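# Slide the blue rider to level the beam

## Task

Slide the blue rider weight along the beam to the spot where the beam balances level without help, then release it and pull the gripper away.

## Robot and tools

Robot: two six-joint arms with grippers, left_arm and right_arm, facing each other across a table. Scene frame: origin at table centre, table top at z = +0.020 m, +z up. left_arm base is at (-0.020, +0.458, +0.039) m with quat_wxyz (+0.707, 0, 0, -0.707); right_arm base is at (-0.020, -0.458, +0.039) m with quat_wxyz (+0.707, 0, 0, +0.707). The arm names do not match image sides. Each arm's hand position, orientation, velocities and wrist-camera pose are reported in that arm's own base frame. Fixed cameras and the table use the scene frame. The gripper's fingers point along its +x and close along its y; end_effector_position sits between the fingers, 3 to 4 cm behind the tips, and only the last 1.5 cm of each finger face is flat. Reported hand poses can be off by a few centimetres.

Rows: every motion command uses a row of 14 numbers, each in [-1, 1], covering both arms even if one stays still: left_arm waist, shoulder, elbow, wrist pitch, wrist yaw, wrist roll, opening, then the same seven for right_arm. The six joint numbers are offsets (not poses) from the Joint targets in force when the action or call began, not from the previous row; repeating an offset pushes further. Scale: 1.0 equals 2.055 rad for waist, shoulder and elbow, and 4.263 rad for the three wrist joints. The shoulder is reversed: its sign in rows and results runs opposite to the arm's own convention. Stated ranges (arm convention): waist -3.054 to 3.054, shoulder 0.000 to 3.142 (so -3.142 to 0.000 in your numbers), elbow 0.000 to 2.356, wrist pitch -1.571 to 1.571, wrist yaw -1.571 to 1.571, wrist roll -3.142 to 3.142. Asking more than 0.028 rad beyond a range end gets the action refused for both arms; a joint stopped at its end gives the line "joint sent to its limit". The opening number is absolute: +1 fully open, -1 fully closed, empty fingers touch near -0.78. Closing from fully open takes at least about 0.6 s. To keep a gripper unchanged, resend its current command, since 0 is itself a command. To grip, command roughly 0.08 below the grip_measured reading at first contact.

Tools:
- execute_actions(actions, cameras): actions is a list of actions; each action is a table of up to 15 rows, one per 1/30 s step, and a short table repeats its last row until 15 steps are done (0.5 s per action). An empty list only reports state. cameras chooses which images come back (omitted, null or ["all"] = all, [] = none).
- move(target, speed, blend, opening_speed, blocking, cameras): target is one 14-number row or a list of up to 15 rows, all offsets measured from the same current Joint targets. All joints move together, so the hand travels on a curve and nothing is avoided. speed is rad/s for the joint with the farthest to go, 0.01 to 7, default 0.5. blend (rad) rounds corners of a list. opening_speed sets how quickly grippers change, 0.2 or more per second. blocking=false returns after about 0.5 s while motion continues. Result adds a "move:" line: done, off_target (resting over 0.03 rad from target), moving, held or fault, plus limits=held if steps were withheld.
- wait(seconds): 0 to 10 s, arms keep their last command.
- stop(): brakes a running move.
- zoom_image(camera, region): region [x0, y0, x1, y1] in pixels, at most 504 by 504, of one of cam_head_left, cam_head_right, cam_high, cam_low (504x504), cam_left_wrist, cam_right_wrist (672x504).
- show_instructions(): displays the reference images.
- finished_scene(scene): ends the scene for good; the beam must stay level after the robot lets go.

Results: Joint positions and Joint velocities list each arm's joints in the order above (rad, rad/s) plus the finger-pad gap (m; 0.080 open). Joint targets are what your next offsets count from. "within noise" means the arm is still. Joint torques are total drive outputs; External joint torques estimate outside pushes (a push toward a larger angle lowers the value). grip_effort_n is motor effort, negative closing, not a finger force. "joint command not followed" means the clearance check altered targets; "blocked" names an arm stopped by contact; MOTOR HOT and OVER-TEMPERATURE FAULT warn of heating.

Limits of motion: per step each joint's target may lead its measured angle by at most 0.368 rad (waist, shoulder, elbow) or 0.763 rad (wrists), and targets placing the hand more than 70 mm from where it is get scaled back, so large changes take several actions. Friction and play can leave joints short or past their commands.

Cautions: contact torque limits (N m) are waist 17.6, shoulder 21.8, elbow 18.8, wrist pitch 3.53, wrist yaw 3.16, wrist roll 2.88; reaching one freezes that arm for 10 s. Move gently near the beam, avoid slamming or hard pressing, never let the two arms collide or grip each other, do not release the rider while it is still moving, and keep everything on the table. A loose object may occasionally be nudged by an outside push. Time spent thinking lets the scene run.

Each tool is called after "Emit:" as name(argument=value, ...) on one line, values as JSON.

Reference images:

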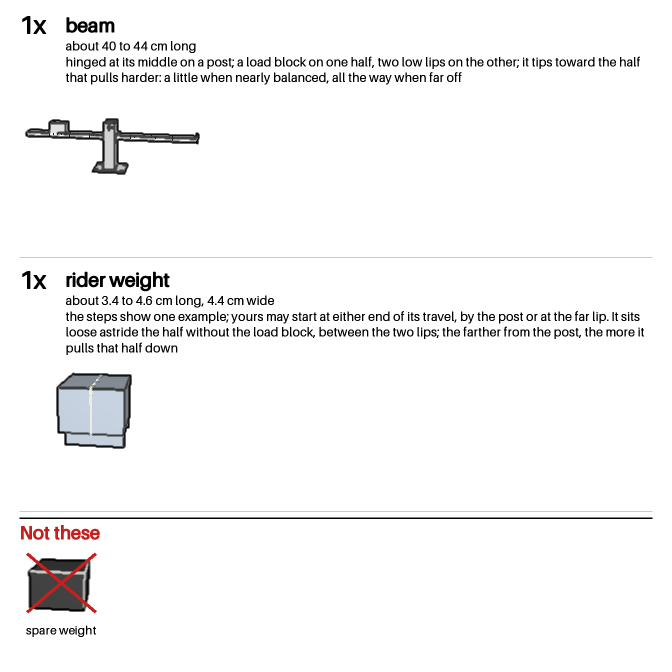

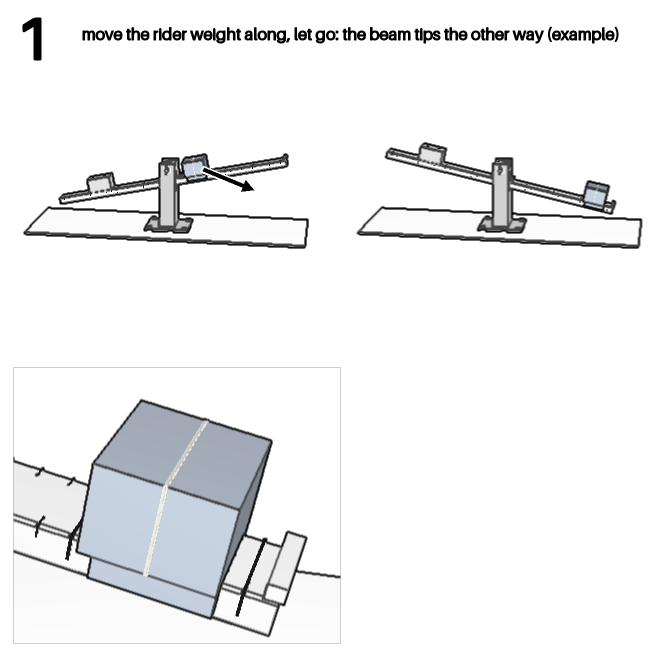

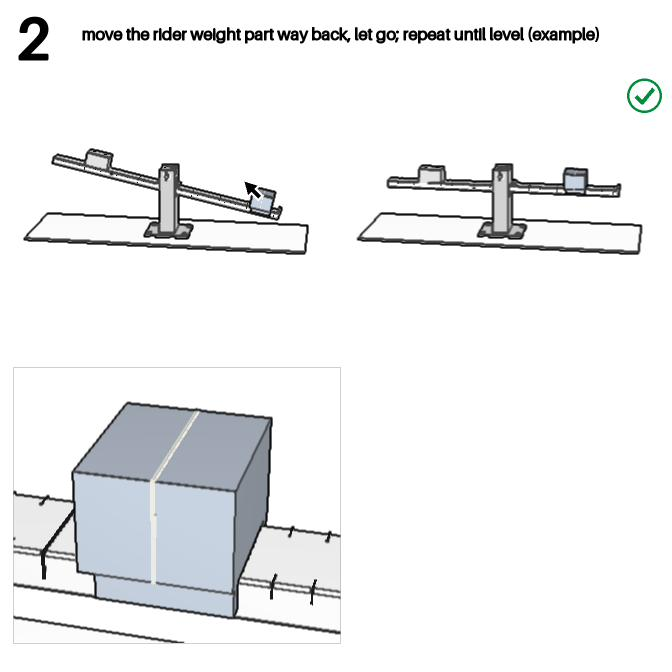

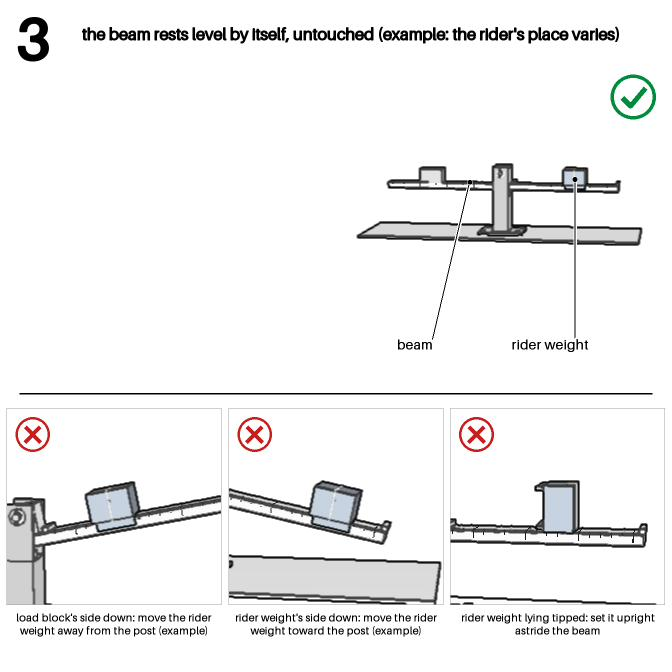

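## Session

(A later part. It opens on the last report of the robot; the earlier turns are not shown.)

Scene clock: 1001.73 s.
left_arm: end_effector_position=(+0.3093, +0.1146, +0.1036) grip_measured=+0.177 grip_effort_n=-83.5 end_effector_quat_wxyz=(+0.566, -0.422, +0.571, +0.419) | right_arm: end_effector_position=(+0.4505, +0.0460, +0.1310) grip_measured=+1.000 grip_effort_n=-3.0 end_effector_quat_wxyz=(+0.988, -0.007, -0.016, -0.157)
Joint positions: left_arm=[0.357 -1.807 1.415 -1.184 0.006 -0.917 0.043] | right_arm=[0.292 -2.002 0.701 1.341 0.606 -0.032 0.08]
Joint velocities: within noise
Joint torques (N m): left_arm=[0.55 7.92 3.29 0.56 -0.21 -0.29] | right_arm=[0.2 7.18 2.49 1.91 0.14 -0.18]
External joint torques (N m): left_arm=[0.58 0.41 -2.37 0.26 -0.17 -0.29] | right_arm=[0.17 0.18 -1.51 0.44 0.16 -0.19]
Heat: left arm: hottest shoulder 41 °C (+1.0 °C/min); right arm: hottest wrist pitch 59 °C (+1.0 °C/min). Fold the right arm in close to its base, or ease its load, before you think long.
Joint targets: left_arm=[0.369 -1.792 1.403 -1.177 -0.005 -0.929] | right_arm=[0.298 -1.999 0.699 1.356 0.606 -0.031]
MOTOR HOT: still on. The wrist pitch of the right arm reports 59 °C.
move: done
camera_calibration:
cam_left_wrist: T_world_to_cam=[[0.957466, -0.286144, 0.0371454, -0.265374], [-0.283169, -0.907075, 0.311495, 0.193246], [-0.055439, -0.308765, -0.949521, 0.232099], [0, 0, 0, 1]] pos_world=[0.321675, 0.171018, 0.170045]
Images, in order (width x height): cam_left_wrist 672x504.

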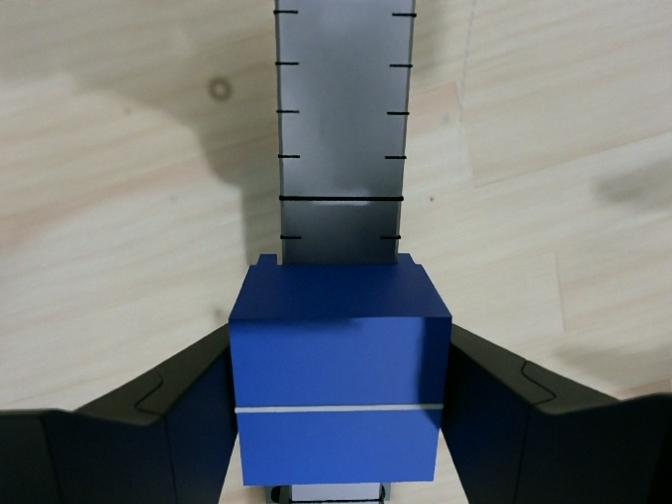

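Emit:
move(target=[[-0.0049, 0, 0, 0, 0, 0, 0.16, 0, 0, 0, 0, 0, 0, 1.0], [-0.0049, 0, 0, 0, 0, 0, 1.0, 0, 0, 0, 0, 0, 0, 1.0]], speed=0.05, opening_speed=0.6, cameras=["cam_left_wrist", "cam_right_wrist"])

Emit:
zoom_image(camera="cam_right_wrist", region=[0, 200, 240, 330])

Emit:
zoom_image(camera="cam_right_wrist", region=[400, 200, 640, 330])

Scene clock: 1022.40 s.
left_arm: end_effector_position=(+0.3083, +0.1175, +0.1036) grip_measured=+0.996 grip_effort_n=15.1 end_effector_quat_wxyz=(+0.564, -0.425, +0.569, +0.422) | right_arm: end_effector_position=(+0.4505, +0.0460, +0.1310) grip_measured=+1.000 grip_effort_n=-3.5 end_effector_quat_wxyz=(+0.988, -0.007, -0.016, -0.157)
Joint positions: left_arm=[0.367 -1.807 1.415 -1.184 0.006 -0.917 0.08] | right_arm=[0.292 -2.002 0.701 1.341 0.606 -0.032 0.08]
Joint velocities: within noise
Joint torques (N m): left_arm=[-0.35 7.92 3.29 0.53 -0.2 -0.3] | right_arm=[0.12 7.18 2.4 1.87 0.14 -0.19]
External joint torques (N m): left_arm=[-0.28 0.41 -2.38 0.23 -0.17 -0.3] | right_arm=[0.1 0.05 -1.67 0.36 0.16 -0.2]
Heat: left arm: hottest shoulder 41 °C (+1.0 °C/min); right arm: hottest wrist pitch 59 °C (+0.0 °C/min). Fold the right arm in close to its base, or ease its load, before you think long.
Joint targets: left_arm=[0.359 -1.792 1.403 -1.177 -0.005 -0.929] | right_arm=[0.298 -1.999 0.699 1.356 0.606 -0.031]
MOTOR HOT: still on. The wrist pitch of the right arm reports 59 °C.
move: done
camera_calibration:
cam_left_wrist: T_world_to_cam=[[0.96007, -0.27729, 0.0370866, -0.265355], [-0.27476, -0.909643, 0.31154, 0.193168], [-0.0526515, -0.309291, -0.949509, 0.232102], [0, 0, 0, 1]] pos_world=[0.320055, 0.173921, 0.170045]
cam_right_wrist: T_world_to_cam=[[-0.324517, -0.945874, 0.003292, 0.194112], [-0.335044, 0.111693, -0.935559, 0.293873], [0.884553, -0.304708, -0.353156, -0.257966], [0, 0, 0, 1]] pos_world=[0.389638, 0.0721774, 0.183194]
Images, in order (width x height): cam_left_wrist 672x504, cam_right_wrist 672x504.

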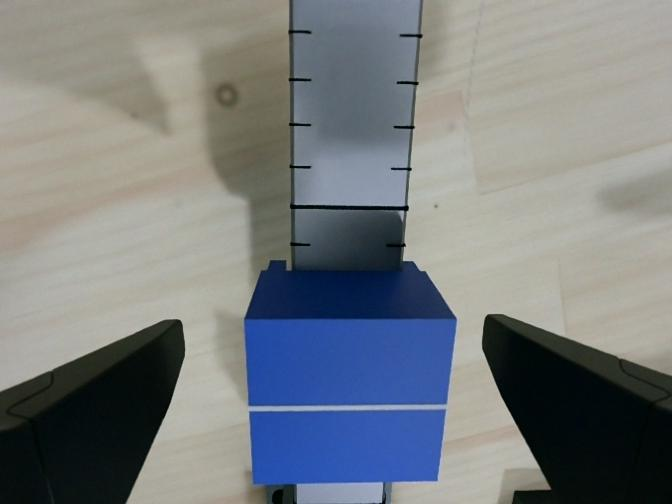

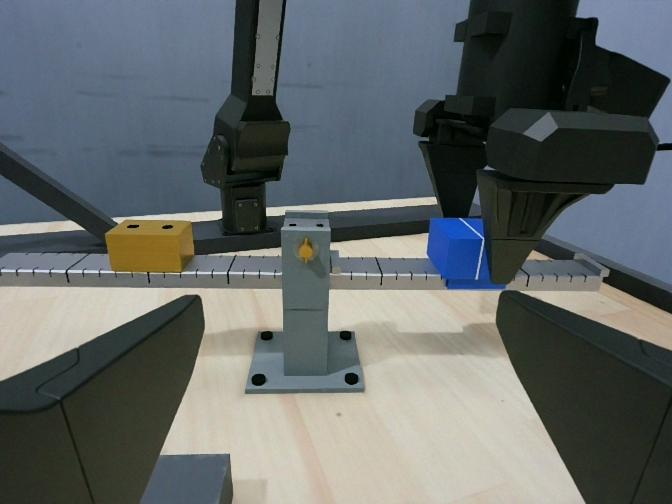

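Scaled by 2.100.

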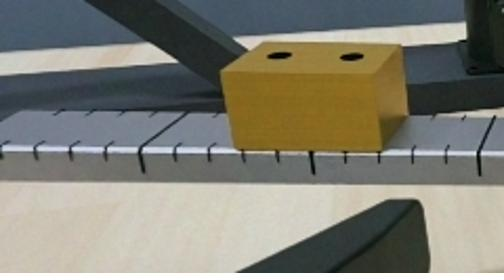

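Scaled by 2.100.

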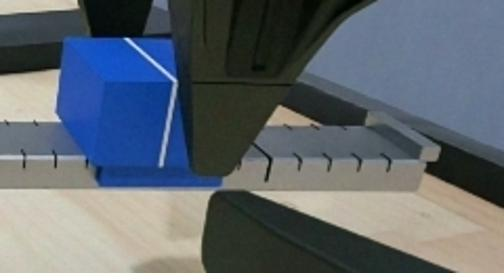

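Emit:
move(target=[0, 0, 0.1869, -0.0807, 0, 0, 1.0, 0, 0, 0, 0, 0, 0, 1.0], speed=0.3)

Scene clock: 1041.57 s.
left_arm: end_effector_position=(+0.3081, +0.1174, +0.1907) grip_measured=+0.997 grip_effort_n=15.6 end_effector_quat_wxyz=(+0.567, -0.426, +0.566, +0.421) | right_arm: end_effector_position=(+0.4505, +0.0460, +0.1310) grip_measured=+1.000 grip_effort_n=-4.0 end_effector_quat_wxyz=(+0.988, -0.007, -0.016, -0.157)
Joint positions: left_arm=[0.367 -1.806 1.76 -1.522 0.006 -0.917 0.08] | right_arm=[0.292 -2.002 0.701 1.341 0.606 -0.032 0.08]
Joint velocities: within noise
Joint torques (N m): left_arm=[-0.22 7.68 7.34 0.03 -0.2 -0.29] | right_arm=[0.17 7.37 2.44 1.89 0.18 -0.19]
External joint torques (N m): left_arm=[-0.19 0.26 1.71 -0.31 -0.16 -0.3] | right_arm=[0.11 0.33 -1.61 0.4 0.2 -0.19]
Heat: left arm: hottest shoulder 41 °C (+1.0 °C/min); right arm: hottest wrist pitch 59 °C (+0.0 °C/min). Fold the right arm in close to its base, or ease its load, before you think long.
Joint targets: left_arm=[0.359 -1.792 1.787 -1.521 -0.005 -0.929] | right_arm=[0.298 -1.999 0.699 1.356 0.606 -0.031]
MOTOR HOT: still on. The wrist pitch of the right arm reports 59 °C.
move: done
camera_calibration:
cam_left_wrist: T_world_to_cam=[[0.959717, -0.277428, 0.0444694, -0.269769], [-0.277431, -0.910649, 0.306187, 0.167876], [-0.0444487, -0.30619, -0.950932, 0.312178], [0, 0, 0, 1]] pos_world=[0.319352, 0.17362, 0.257455]
cam_right_wrist: T_world_to_cam=[[-0.324517, -0.945874, 0.003292, 0.194112], [-0.335044, 0.111693, -0.935559, 0.293873], [0.884553, -0.304708, -0.353156, -0.257966], [0, 0, 0, 1]] pos_world=[0.389638, 0.0721774, 0.183194]

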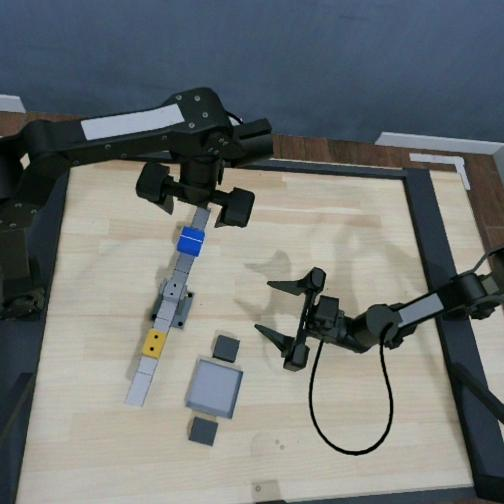

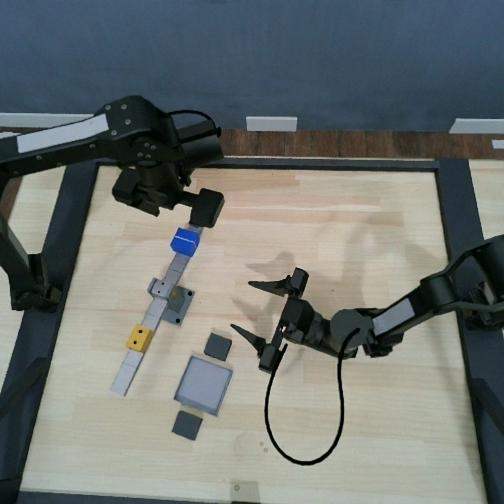

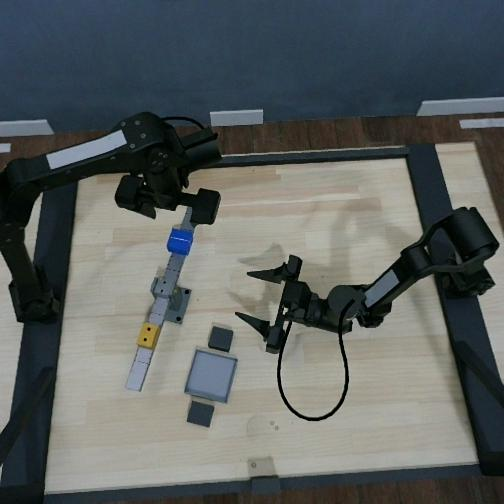

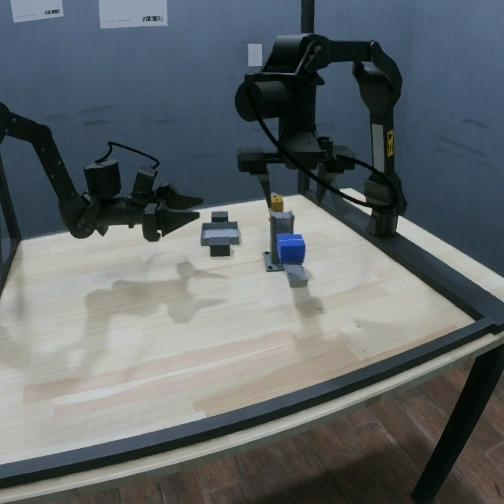

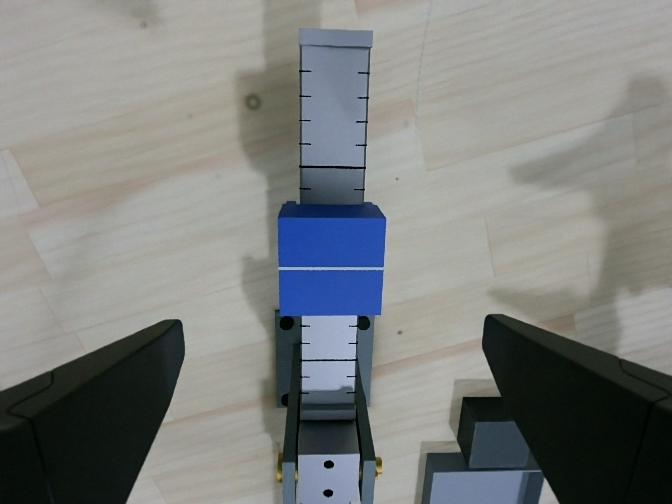

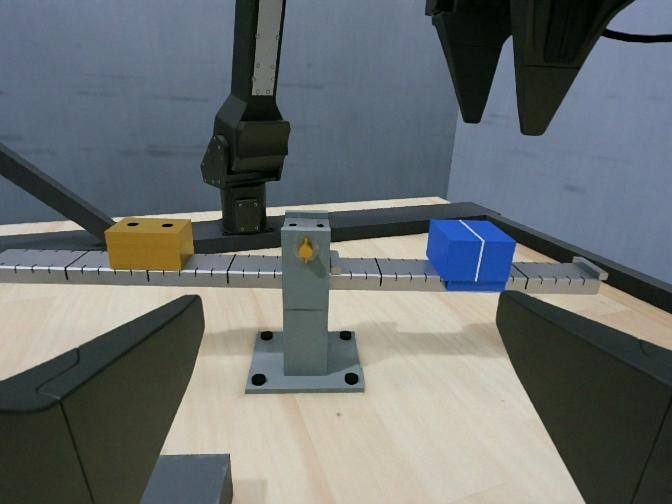

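Emit:
zoom_image(camera="cam_right_wrist", region=[0, 200, 240, 330])

Emit:
zoom_image(camera="cam_right_wrist", region=[220, 200, 460, 420])

Emit:
zoom_image(camera="cam_right_wrist", region=[400, 200, 640, 330])

Scaled by 2.100.

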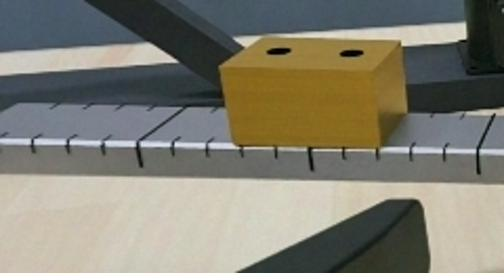

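Scaled by 2.100.

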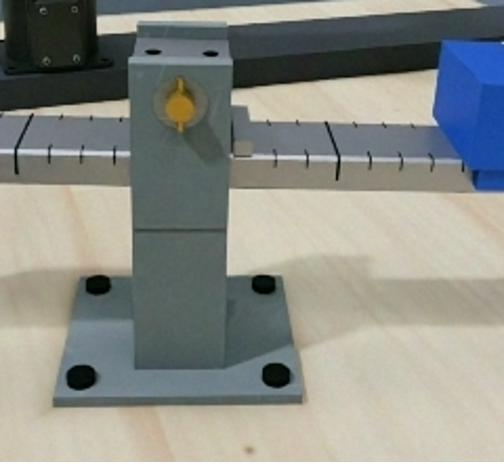

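Scaled by 2.100.

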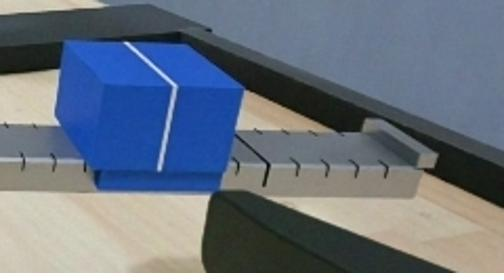

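Emit:
zoom_image(camera="cam_right_wrist", region=[270, 200, 350, 290])

Emit:
zoom_image(camera="cam_right_wrist", region=[240, 310, 370, 400])

Emit:
zoom_image(camera="cam_right_wrist", region=[0, 235, 90, 300])

Emit:
zoom_image(camera="cam_right_wrist", region=[520, 235, 610, 300])

Scaled by 5.600.

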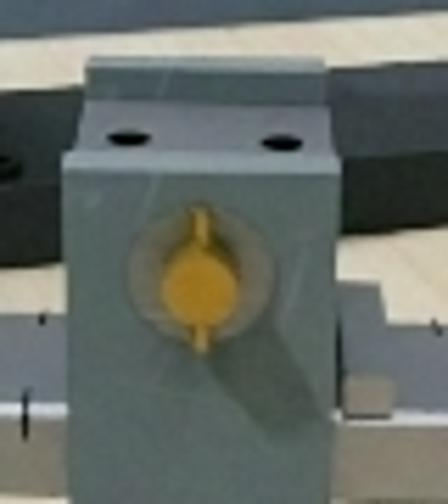

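Scaled by 3.877.

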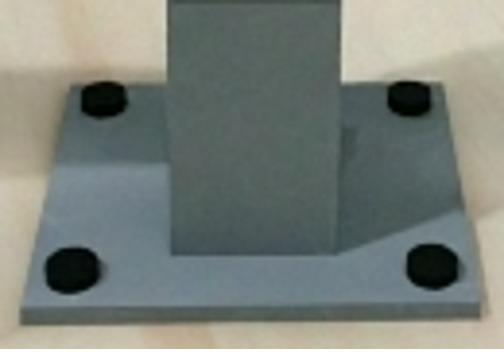

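Scaled by 5.600.

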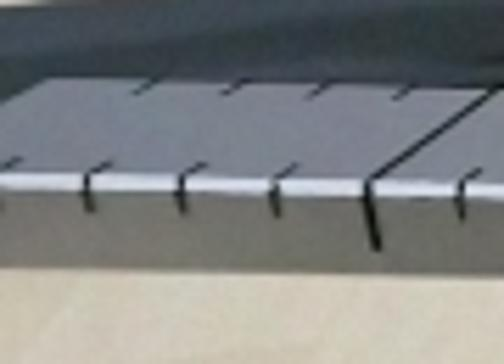

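Scaled by 5.600.

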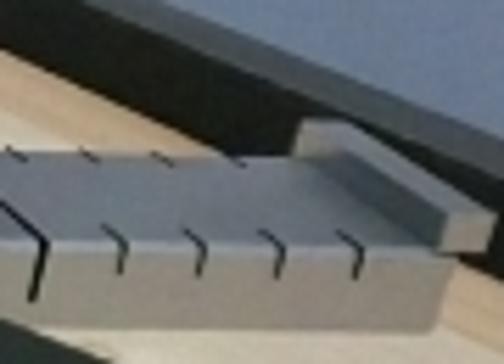

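Emit:
move(target=[[-0.0032, 0, -0.1869, 0.0807, 0, 0, 1.0, 0, 0, 0, 0, 0, 0, 1.0], [-0.0032, 0, -0.1869, 0.0807, 0, 0, 0.16, 0, 0, 0, 0, 0, 0, 1.0]], speed=0.3, opening_speed=0.7, cameras=["cam_left_wrist", "cam_right_wrist"])

Scene clock: 1149.30 s.
left_arm: end_effector_position=(+0.3096, +0.1149, +0.1041) grip_measured=+0.178 grip_effort_n=-83.0 end_effector_quat_wxyz=(+0.567, -0.422, +0.570, +0.420) | right_arm: end_effector_position=(+0.4505, +0.0460, +0.1310) grip_measured=+1.000 grip_effort_n=-3.5 end_effector_quat_wxyz=(+0.988, -0.007, -0.016, -0.157)
Joint positions: left_arm=[0.357 -1.806 1.415 -1.183 0.004 -0.917 0.043] | right_arm=[0.292 -2.002 0.701 1.341 0.606 -0.032 0.08]
Joint velocities: within noise
Joint torques (N m): left_arm=[-0.22 7.56 3.28 0.42 -0.19 -0.3] | right_arm=[0.16 7.17 2.23 1.86 0.16 -0.2]
External joint torques (N m): left_arm=[-0.23 0.1 -2.39 0.1 -0.15 -0.3] | right_arm=[0.13 0.16 -1.77 0.38 0.18 -0.2]
Heat: left arm: hottest shoulder 43 °C (+0.0 °C/min); right arm: hottest wrist pitch 60 °C (+0.0 °C/min). Fold the right arm in close to its base, or ease its load, before you think long.
Joint targets: left_arm=[0.352 -1.792 1.403 -1.177 -0.005 -0.929] | right_arm=[0.298 -1.999 0.699 1.356 0.606 -0.031]
MOTOR HOT: still on. The wrist pitch of the right arm reports 60 °C.
move: done
camera_calibration:
cam_left_wrist: T_world_to_cam=[[0.957387, -0.286209, 0.0386595, -0.265685], [-0.283859, -0.907838, 0.308632, 0.194017], [-0.0532367, -0.306454, -0.950396, 0.231756], [0, 0, 0, 1]] pos_world=[0.321775, 0.171117, 0.170651]
cam_right_wrist: T_world_to_cam=[[-0.324517, -0.945874, 0.003292, 0.194112], [-0.335044, 0.111693, -0.935559, 0.293873], [0.884553, -0.304708, -0.353156, -0.257966], [0, 0, 0, 1]] pos_world=[0.389638, 0.0721774, 0.183194]
Images, in order (width x height): cam_left_wrist 672x504, cam_right_wrist 672x504.

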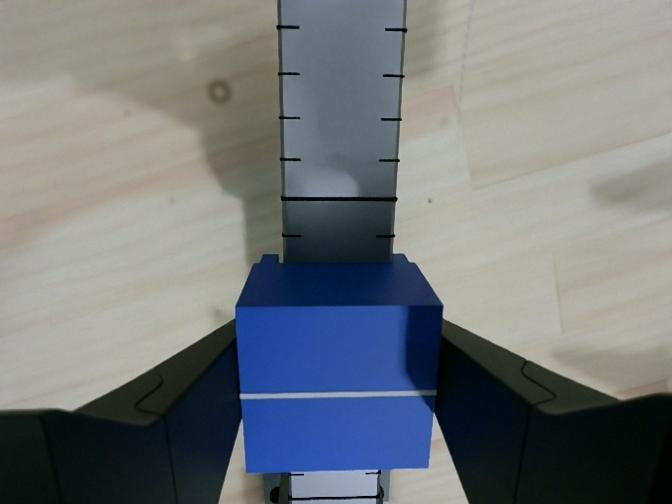

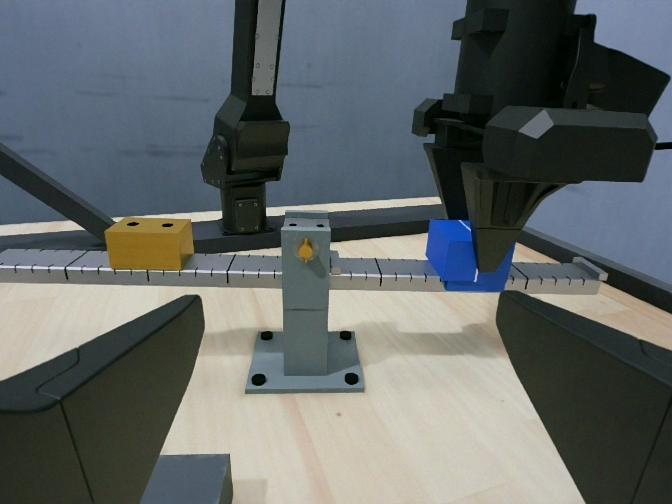

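Emit:
move(target=[-0.0044, 0, 0, 0, 0, 0, 0.16, 0, 0, 0, 0, 0, 0, 1.0], speed=0.05, cameras=["cam_left_wrist"])

Emit:
zoom_image(camera="cam_left_wrist", region=[240, 140, 440, 320])

Scene clock: 1159.80 s.
left_arm: end_effector_position=(+0.3101, +0.1135, +0.1041) grip_measured=+0.177 grip_effort_n=-83.5 end_effector_quat_wxyz=(+0.568, -0.420, +0.571, +0.418) | right_arm: end_effector_position=(+0.4505, +0.0460, +0.1310) grip_measured=+1.000 grip_effort_n=-4.0 end_effector_quat_wxyz=(+0.988, -0.007, -0.016, -0.157)
Joint positions: left_arm=[0.353 -1.806 1.415 -1.183 0.004 -0.917 0.043] | right_arm=[0.292 -2.002 0.701 1.341 0.606 -0.032 0.08]
Joint velocities: within noise
Joint torques (N m): left_arm=[-0.37 7.61 3.27 0.42 -0.19 -0.3] | right_arm=[0.24 7.25 2.43 1.86 0.13 -0.17]
External joint torques (N m): left_arm=[-0.35 0.1 -2.4 0.12 -0.15 -0.3] | right_arm=[0.23 0.28 -1.56 0.4 0.14 -0.17]
Heat: left arm: hottest shoulder 42 °C (-1.0 °C/min); right arm: hottest wrist pitch 61 °C (+1.0 °C/min). Fold the right arm in close to its base, or ease its load, before you think long.
Joint targets: left_arm=[0.343 -1.792 1.403 -1.177 -0.005 -0.929] | right_arm=[0.298 -1.999 0.699 1.356 0.606 -0.031]
MOTOR HOT: still on. The wrist pitch of the right arm reports 61 °C.
move: done
camera_calibration:
cam_left_wrist: T_world_to_cam=[[0.956054, -0.290631, 0.0386622, -0.265711], [-0.288056, -0.906536, 0.308569, 0.194027], [-0.0546311, -0.306146, -0.950416, 0.23174], [0, 0, 0, 1]] pos_world=[0.322585, 0.169615, 0.170651]
Images, in order (width x height): cam_left_wrist 672x504.

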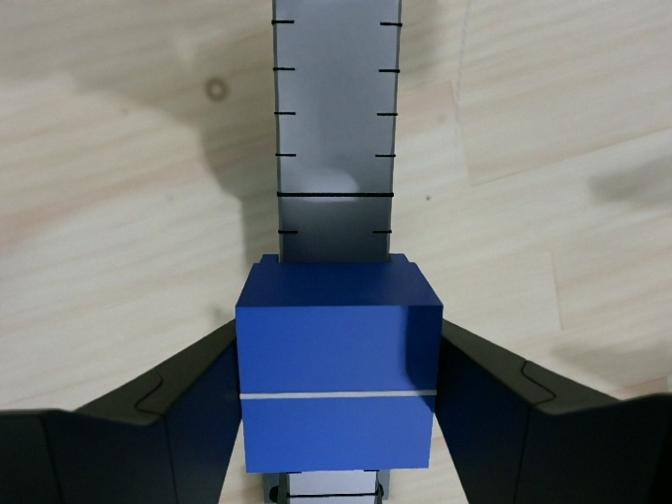

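Scaled by 2.520.

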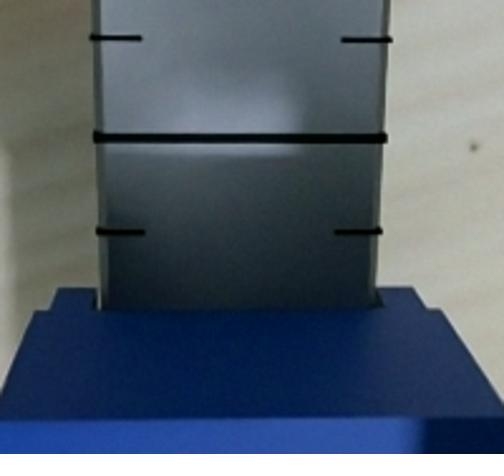

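Emit:
move(target=[[0.0024, 0, 0, 0, 0, 0, 0.16, 0, 0, 0, 0, 0, 0, 1.0], [0.0024, 0, 0, 0, 0, 0, 1.0, 0, 0, 0, 0, 0, 0, 1.0]], speed=0.05, opening_speed=0.6, cameras=["cam_left_wrist", "cam_right_wrist"])

Emit:
zoom_image(camera="cam_left_wrist", region=[240, 140, 440, 320])

Scene clock: 1169.37 s.
left_arm: end_effector_position=(+0.3101, +0.1135, +0.1041) grip_measured=+0.996 grip_effort_n=15.1 end_effector_quat_wxyz=(+0.568, -0.420, +0.571, +0.418) | right_arm: end_effector_position=(+0.4505, +0.0460, +0.1310) grip_measured=+1.000 grip_effort_n=-3.0 end_effector_quat_wxyz=(+0.988, -0.007, -0.016, -0.157)
Joint positions: left_arm=[0.353 -1.806 1.415 -1.183 0.004 -0.917 0.08] | right_arm=[0.292 -2.002 0.701 1.341 0.606 -0.032 0.08]
Joint velocities: within noise
Joint torques (N m): left_arm=[0.02 7.63 3.25 0.42 -0.2 -0.29] | right_arm=[0.11 7.23 2.41 1.87 0.16 -0.17]
External joint torques (N m): left_arm=[0.03 0.17 -2.42 0.1 -0.16 -0.29] | right_arm=[0.1 0.26 -1.6 0.4 0.17 -0.17]
Heat: left arm: hottest shoulder 42 °C (-1.0 °C/min); right arm: hottest wrist pitch 61 °C (+1.0 °C/min). Fold the right arm in close to its base, or ease its load, before you think long.
Joint targets: left_arm=[0.348 -1.792 1.403 -1.177 -0.005 -0.929] | right_arm=[0.298 -1.999 0.699 1.356 0.606 -0.031]
MOTOR HOT: still on. The wrist pitch of the right arm reports 61 °C.
move: done
camera_calibration:
cam_left_wrist: T_world_to_cam=[[0.956054, -0.290631, 0.0386622, -0.265711], [-0.288056, -0.906536, 0.308569, 0.194027], [-0.0546311, -0.306146, -0.950416, 0.23174], [0, 0, 0, 1]] pos_world=[0.322585, 0.169615, 0.170651]
cam_right_wrist: T_world_to_cam=[[-0.324517, -0.945874, 0.003292, 0.194112], [-0.335044, 0.111693, -0.935559, 0.293873], [0.884553, -0.304708, -0.353156, -0.257966], [0, 0, 0, 1]] pos_world=[0.389638, 0.0721774, 0.183194]
Images, in order (width x height): cam_left_wrist 672x504, cam_right_wrist 672x504.

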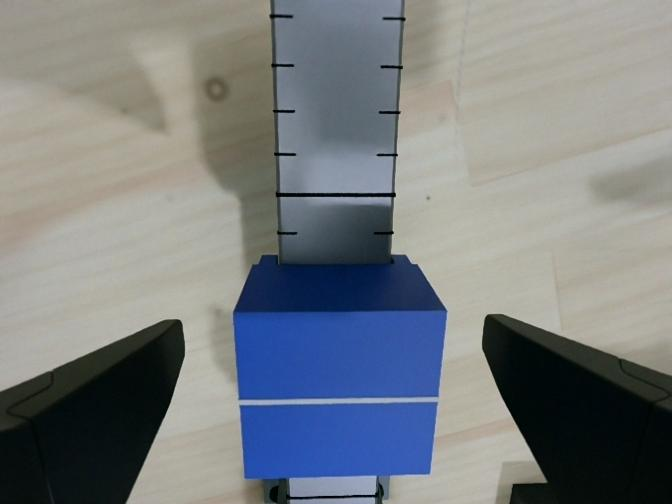

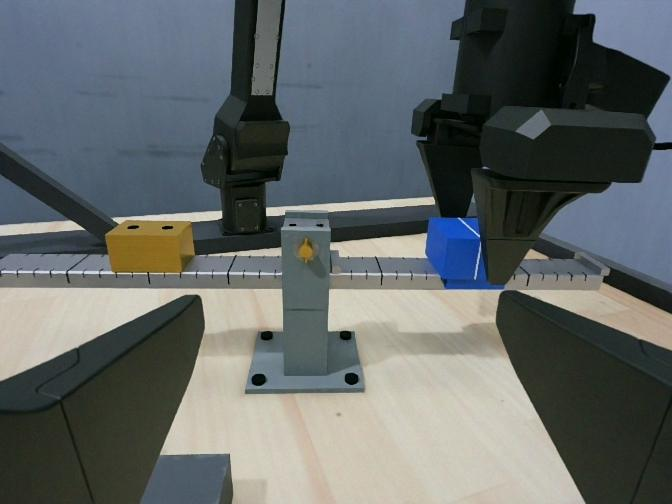

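Scaled by 2.520.

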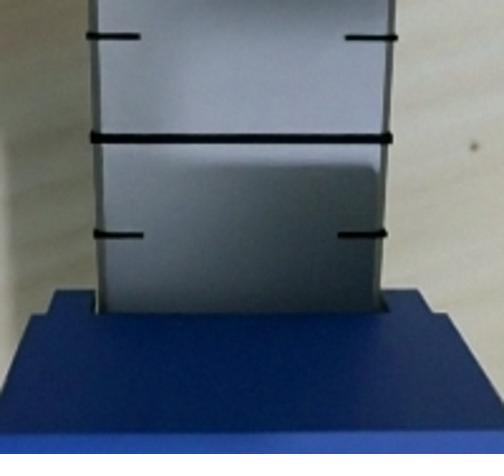

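Emit:
move(target=[0, 0, 0.1869, -0.0807, 0, 0, 1.0, 0, 0, 0, 0, 0, 0, 1.0], speed=0.35, cameras=["cam_right_wrist", "cam_left_wrist"])

Emit:
zoom_image(camera="cam_right_wrist", region=[0, 235, 90, 300])

Emit:
zoom_image(camera="cam_right_wrist", region=[520, 235, 610, 300])

Scene clock: 1175.33 s.
left_arm: end_effector_position=(+0.3095, +0.1133, +0.1912) grip_measured=+0.997 grip_effort_n=15.1 end_effector_quat_wxyz=(+0.571, -0.421, +0.568, +0.417) | right_arm: end_effector_position=(+0.4505, +0.0460, +0.1310) grip_measured=+1.000 grip_effort_n=-3.5 end_effector_quat_wxyz=(+0.988, -0.007, -0.016, -0.157)
Joint positions: left_arm=[0.353 -1.804 1.76 -1.522 0.004 -0.917 0.08] | right_arm=[0.292 -2.002 0.701 1.341 0.606 -0.032 0.08]
Joint velocities: within noise
Joint torques (N m): left_arm=[0.05 7.47 7.37 0.06 -0.18 -0.3] | right_arm=[0.2 7.29 2.48 1.86 0.12 -0.19]
External joint torques (N m): left_arm=[0.04 0.08 1.77 -0.26 -0.15 -0.29] | right_arm=[0.15 0.29 -1.52 0.39 0.14 -0.19]
Heat: left arm: hottest shoulder 42 °C (-1.0 °C/min); right arm: hottest wrist pitch 61 °C (+1.0 °C/min). Fold the right arm in close to its base, or ease its load, before you think long.
Joint targets: left_arm=[0.348 -1.792 1.787 -1.521 -0.005 -0.929] | right_arm=[0.298 -1.999 0.699 1.356 0.606 -0.031]
MOTOR HOT: still on. The wrist pitch of the right arm reports 61 °C.
move: done
camera_calibration:
cam_left_wrist: T_world_to_cam=[[0.955753, -0.290749, 0.0447356, -0.269603], [-0.290257, -0.907344, 0.304101, 0.168372], [-0.0478266, -0.30363, -0.951589, 0.312321], [0, 0, 0, 1]] pos_world=[0.321482, 0.169214, 0.25806]
cam_right_wrist: T_world_to_cam=[[-0.324517, -0.945874, 0.003292, 0.194112], [-0.335044, 0.111693, -0.935559, 0.293873], [0.884553, -0.304708, -0.353156, -0.257966], [0, 0, 0, 1]] pos_world=[0.389638, 0.0721774, 0.183194]
Images, in order (width x height): cam_left_wrist 672x504, cam_right_wrist 672x504.

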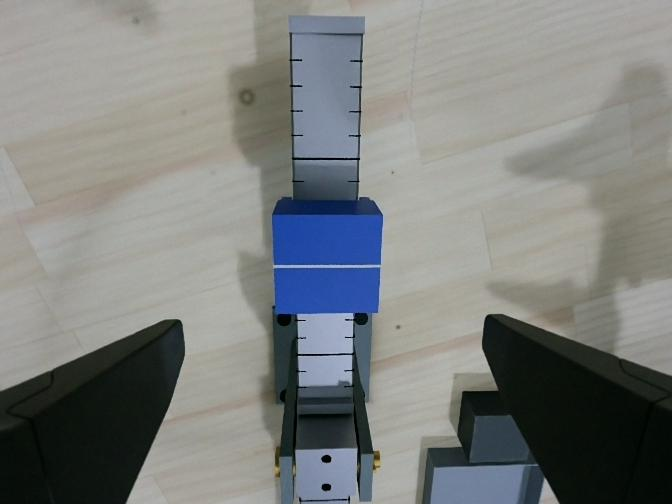

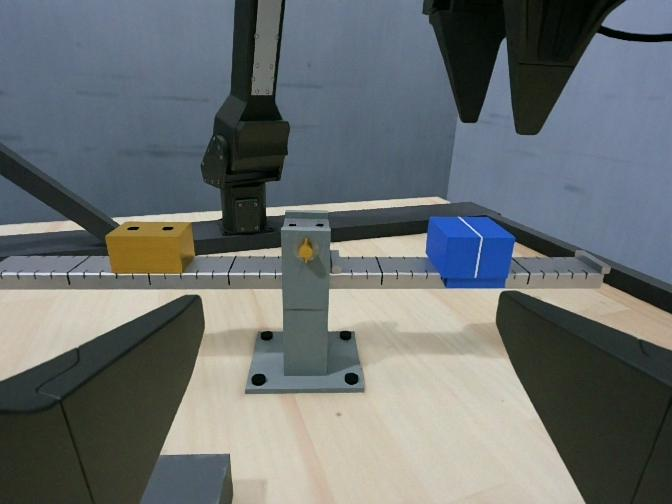

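Scaled by 5.600.

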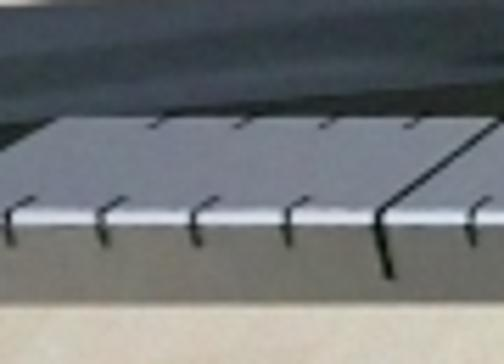

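Scaled by 5.600.

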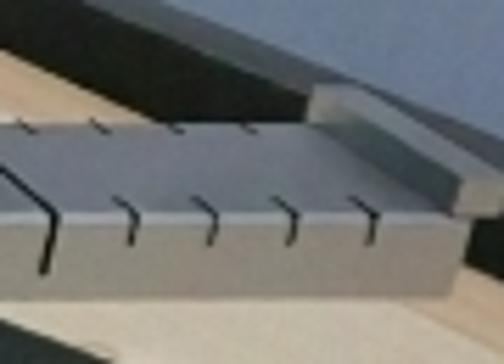

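Emit:
execute_actions(actions=[], cameras=["cam_right_wrist"])

Emit:
zoom_image(camera="cam_right_wrist", region=[0, 235, 90, 300])

Emit:
zoom_image(camera="cam_right_wrist", region=[520, 235, 610, 300])

Scene clock: 1186.07 s.
left_arm: end_effector_position=(+0.3095, +0.1133, +0.1912) grip_measured=+0.997 grip_effort_n=15.1 end_effector_quat_wxyz=(+0.571, -0.421, +0.568, +0.417) | right_arm: end_effector_position=(+0.4505, +0.0460, +0.1310) grip_measured=+1.000 grip_effort_n=-4.0 end_effector_quat_wxyz=(+0.988, -0.007, -0.016, -0.157)
Joint positions: left_arm=[0.353 -1.804 1.76 -1.522 0.004 -0.917 0.08] | right_arm=[0.292 -2.002 0.701 1.341 0.606 -0.032 0.08]
Joint velocities: within noise
Joint torques (N m): left_arm=[0.04 7.52 7.37 0.07 -0.19 -0.29] | right_arm=[0.01 7.23 2.45 1.87 0.17 -0.2]
External joint torques (N m): left_arm=[0.04 0.14 1.75 -0.28 -0.15 -0.29] | right_arm=[-0.06 0.32 -1.52 0.41 0.19 -0.2]
Heat: left arm: hottest shoulder 41 °C (-2.0 °C/min); right arm: hottest wrist pitch 61 °C (+1.0 °C/min). Fold the right arm in close to its base, or ease its load, before you think long.
Joint targets: left_arm=[0.348 -1.792 1.787 -1.521 -0.005 -0.929] | right_arm=[0.298 -1.999 0.699 1.356 0.606 -0.031]
Tool commands: left_gripper/opening=+1.0 right_gripper/opening=+1.0
MOTOR HOT: still on. The wrist pitch of the right arm reports 61 °C.
camera_calibration:
cam_right_wrist: T_world_to_cam=[[-0.324517, -0.945874, 0.003292, 0.194112], [-0.335044, 0.111693, -0.935559, 0.293873], [0.884553, -0.304708, -0.353156, -0.257966], [0, 0, 0, 1]] pos_world=[0.389638, 0.0721774, 0.183194]
Images, in order (width x height): cam_right_wrist 672x504.

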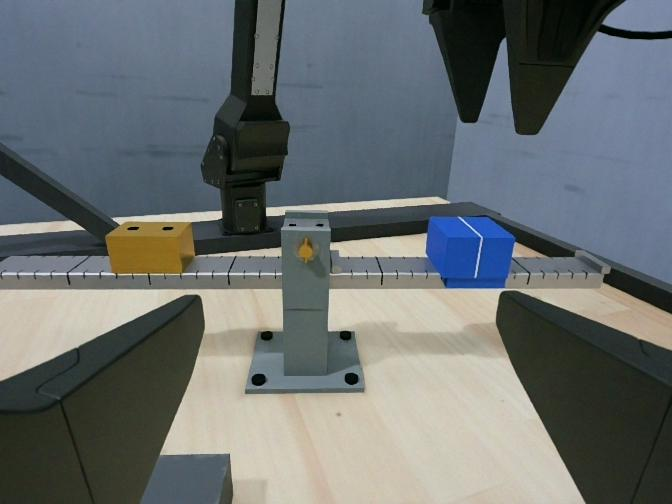

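Scaled by 5.600.

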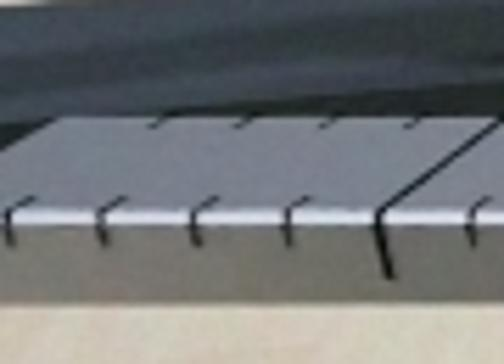

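Scaled by 5.600.

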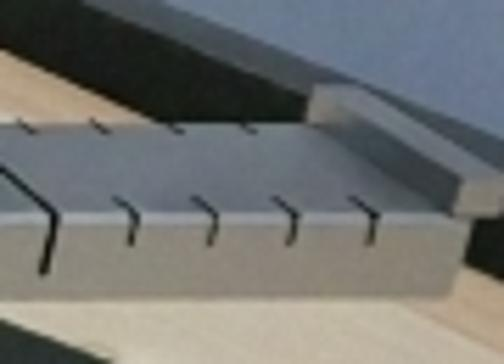

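Emit:
zoom_image(camera="cam_right_wrist", region=[430, 0, 530, 100])

Emit:
zoom_image(camera="cam_right_wrist", region=[410, 110, 510, 210])

Emit:
zoom_image(camera="cam_right_wrist", region=[260, 200, 360, 290])

Emit:
zoom_image(camera="cam_right_wrist", region=[260, 290, 360, 400])

Scaled by 5.040.

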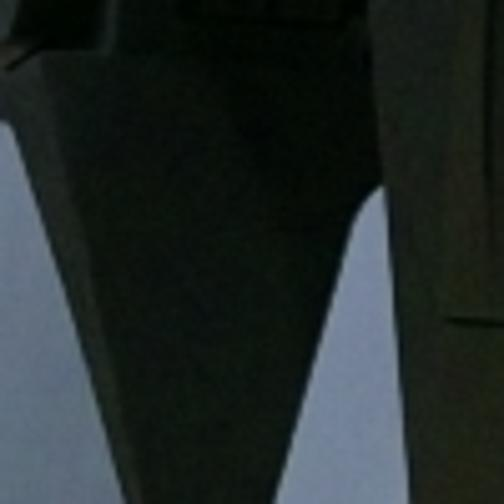

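Scaled by 5.040.

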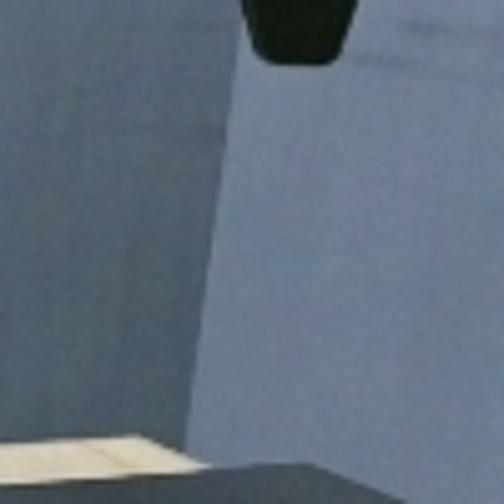

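Scaled by 5.040.

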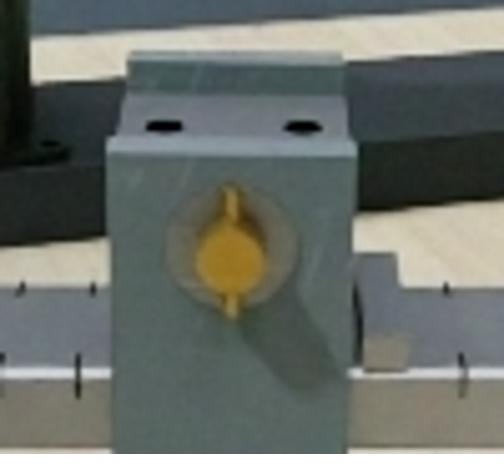

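Scaled by 4.582.

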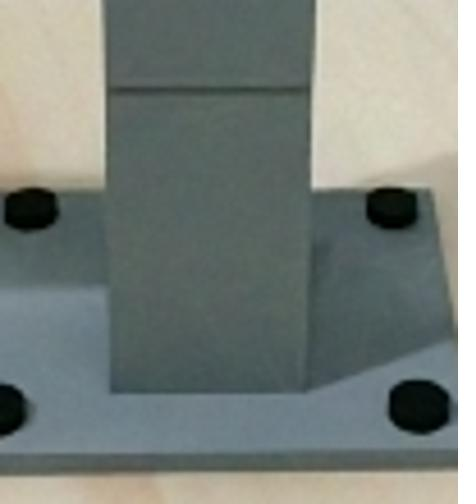

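Emit:
zoom_image(camera="cam_right_wrist", region=[400, 190, 560, 310])

Scaled by 3.150.

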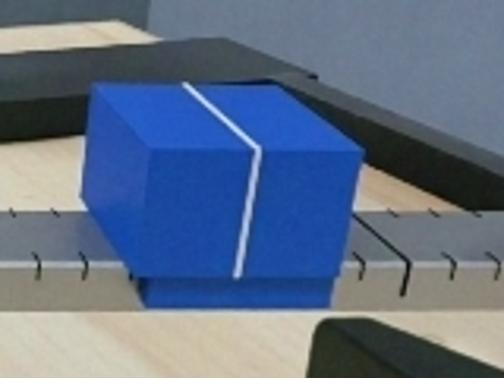

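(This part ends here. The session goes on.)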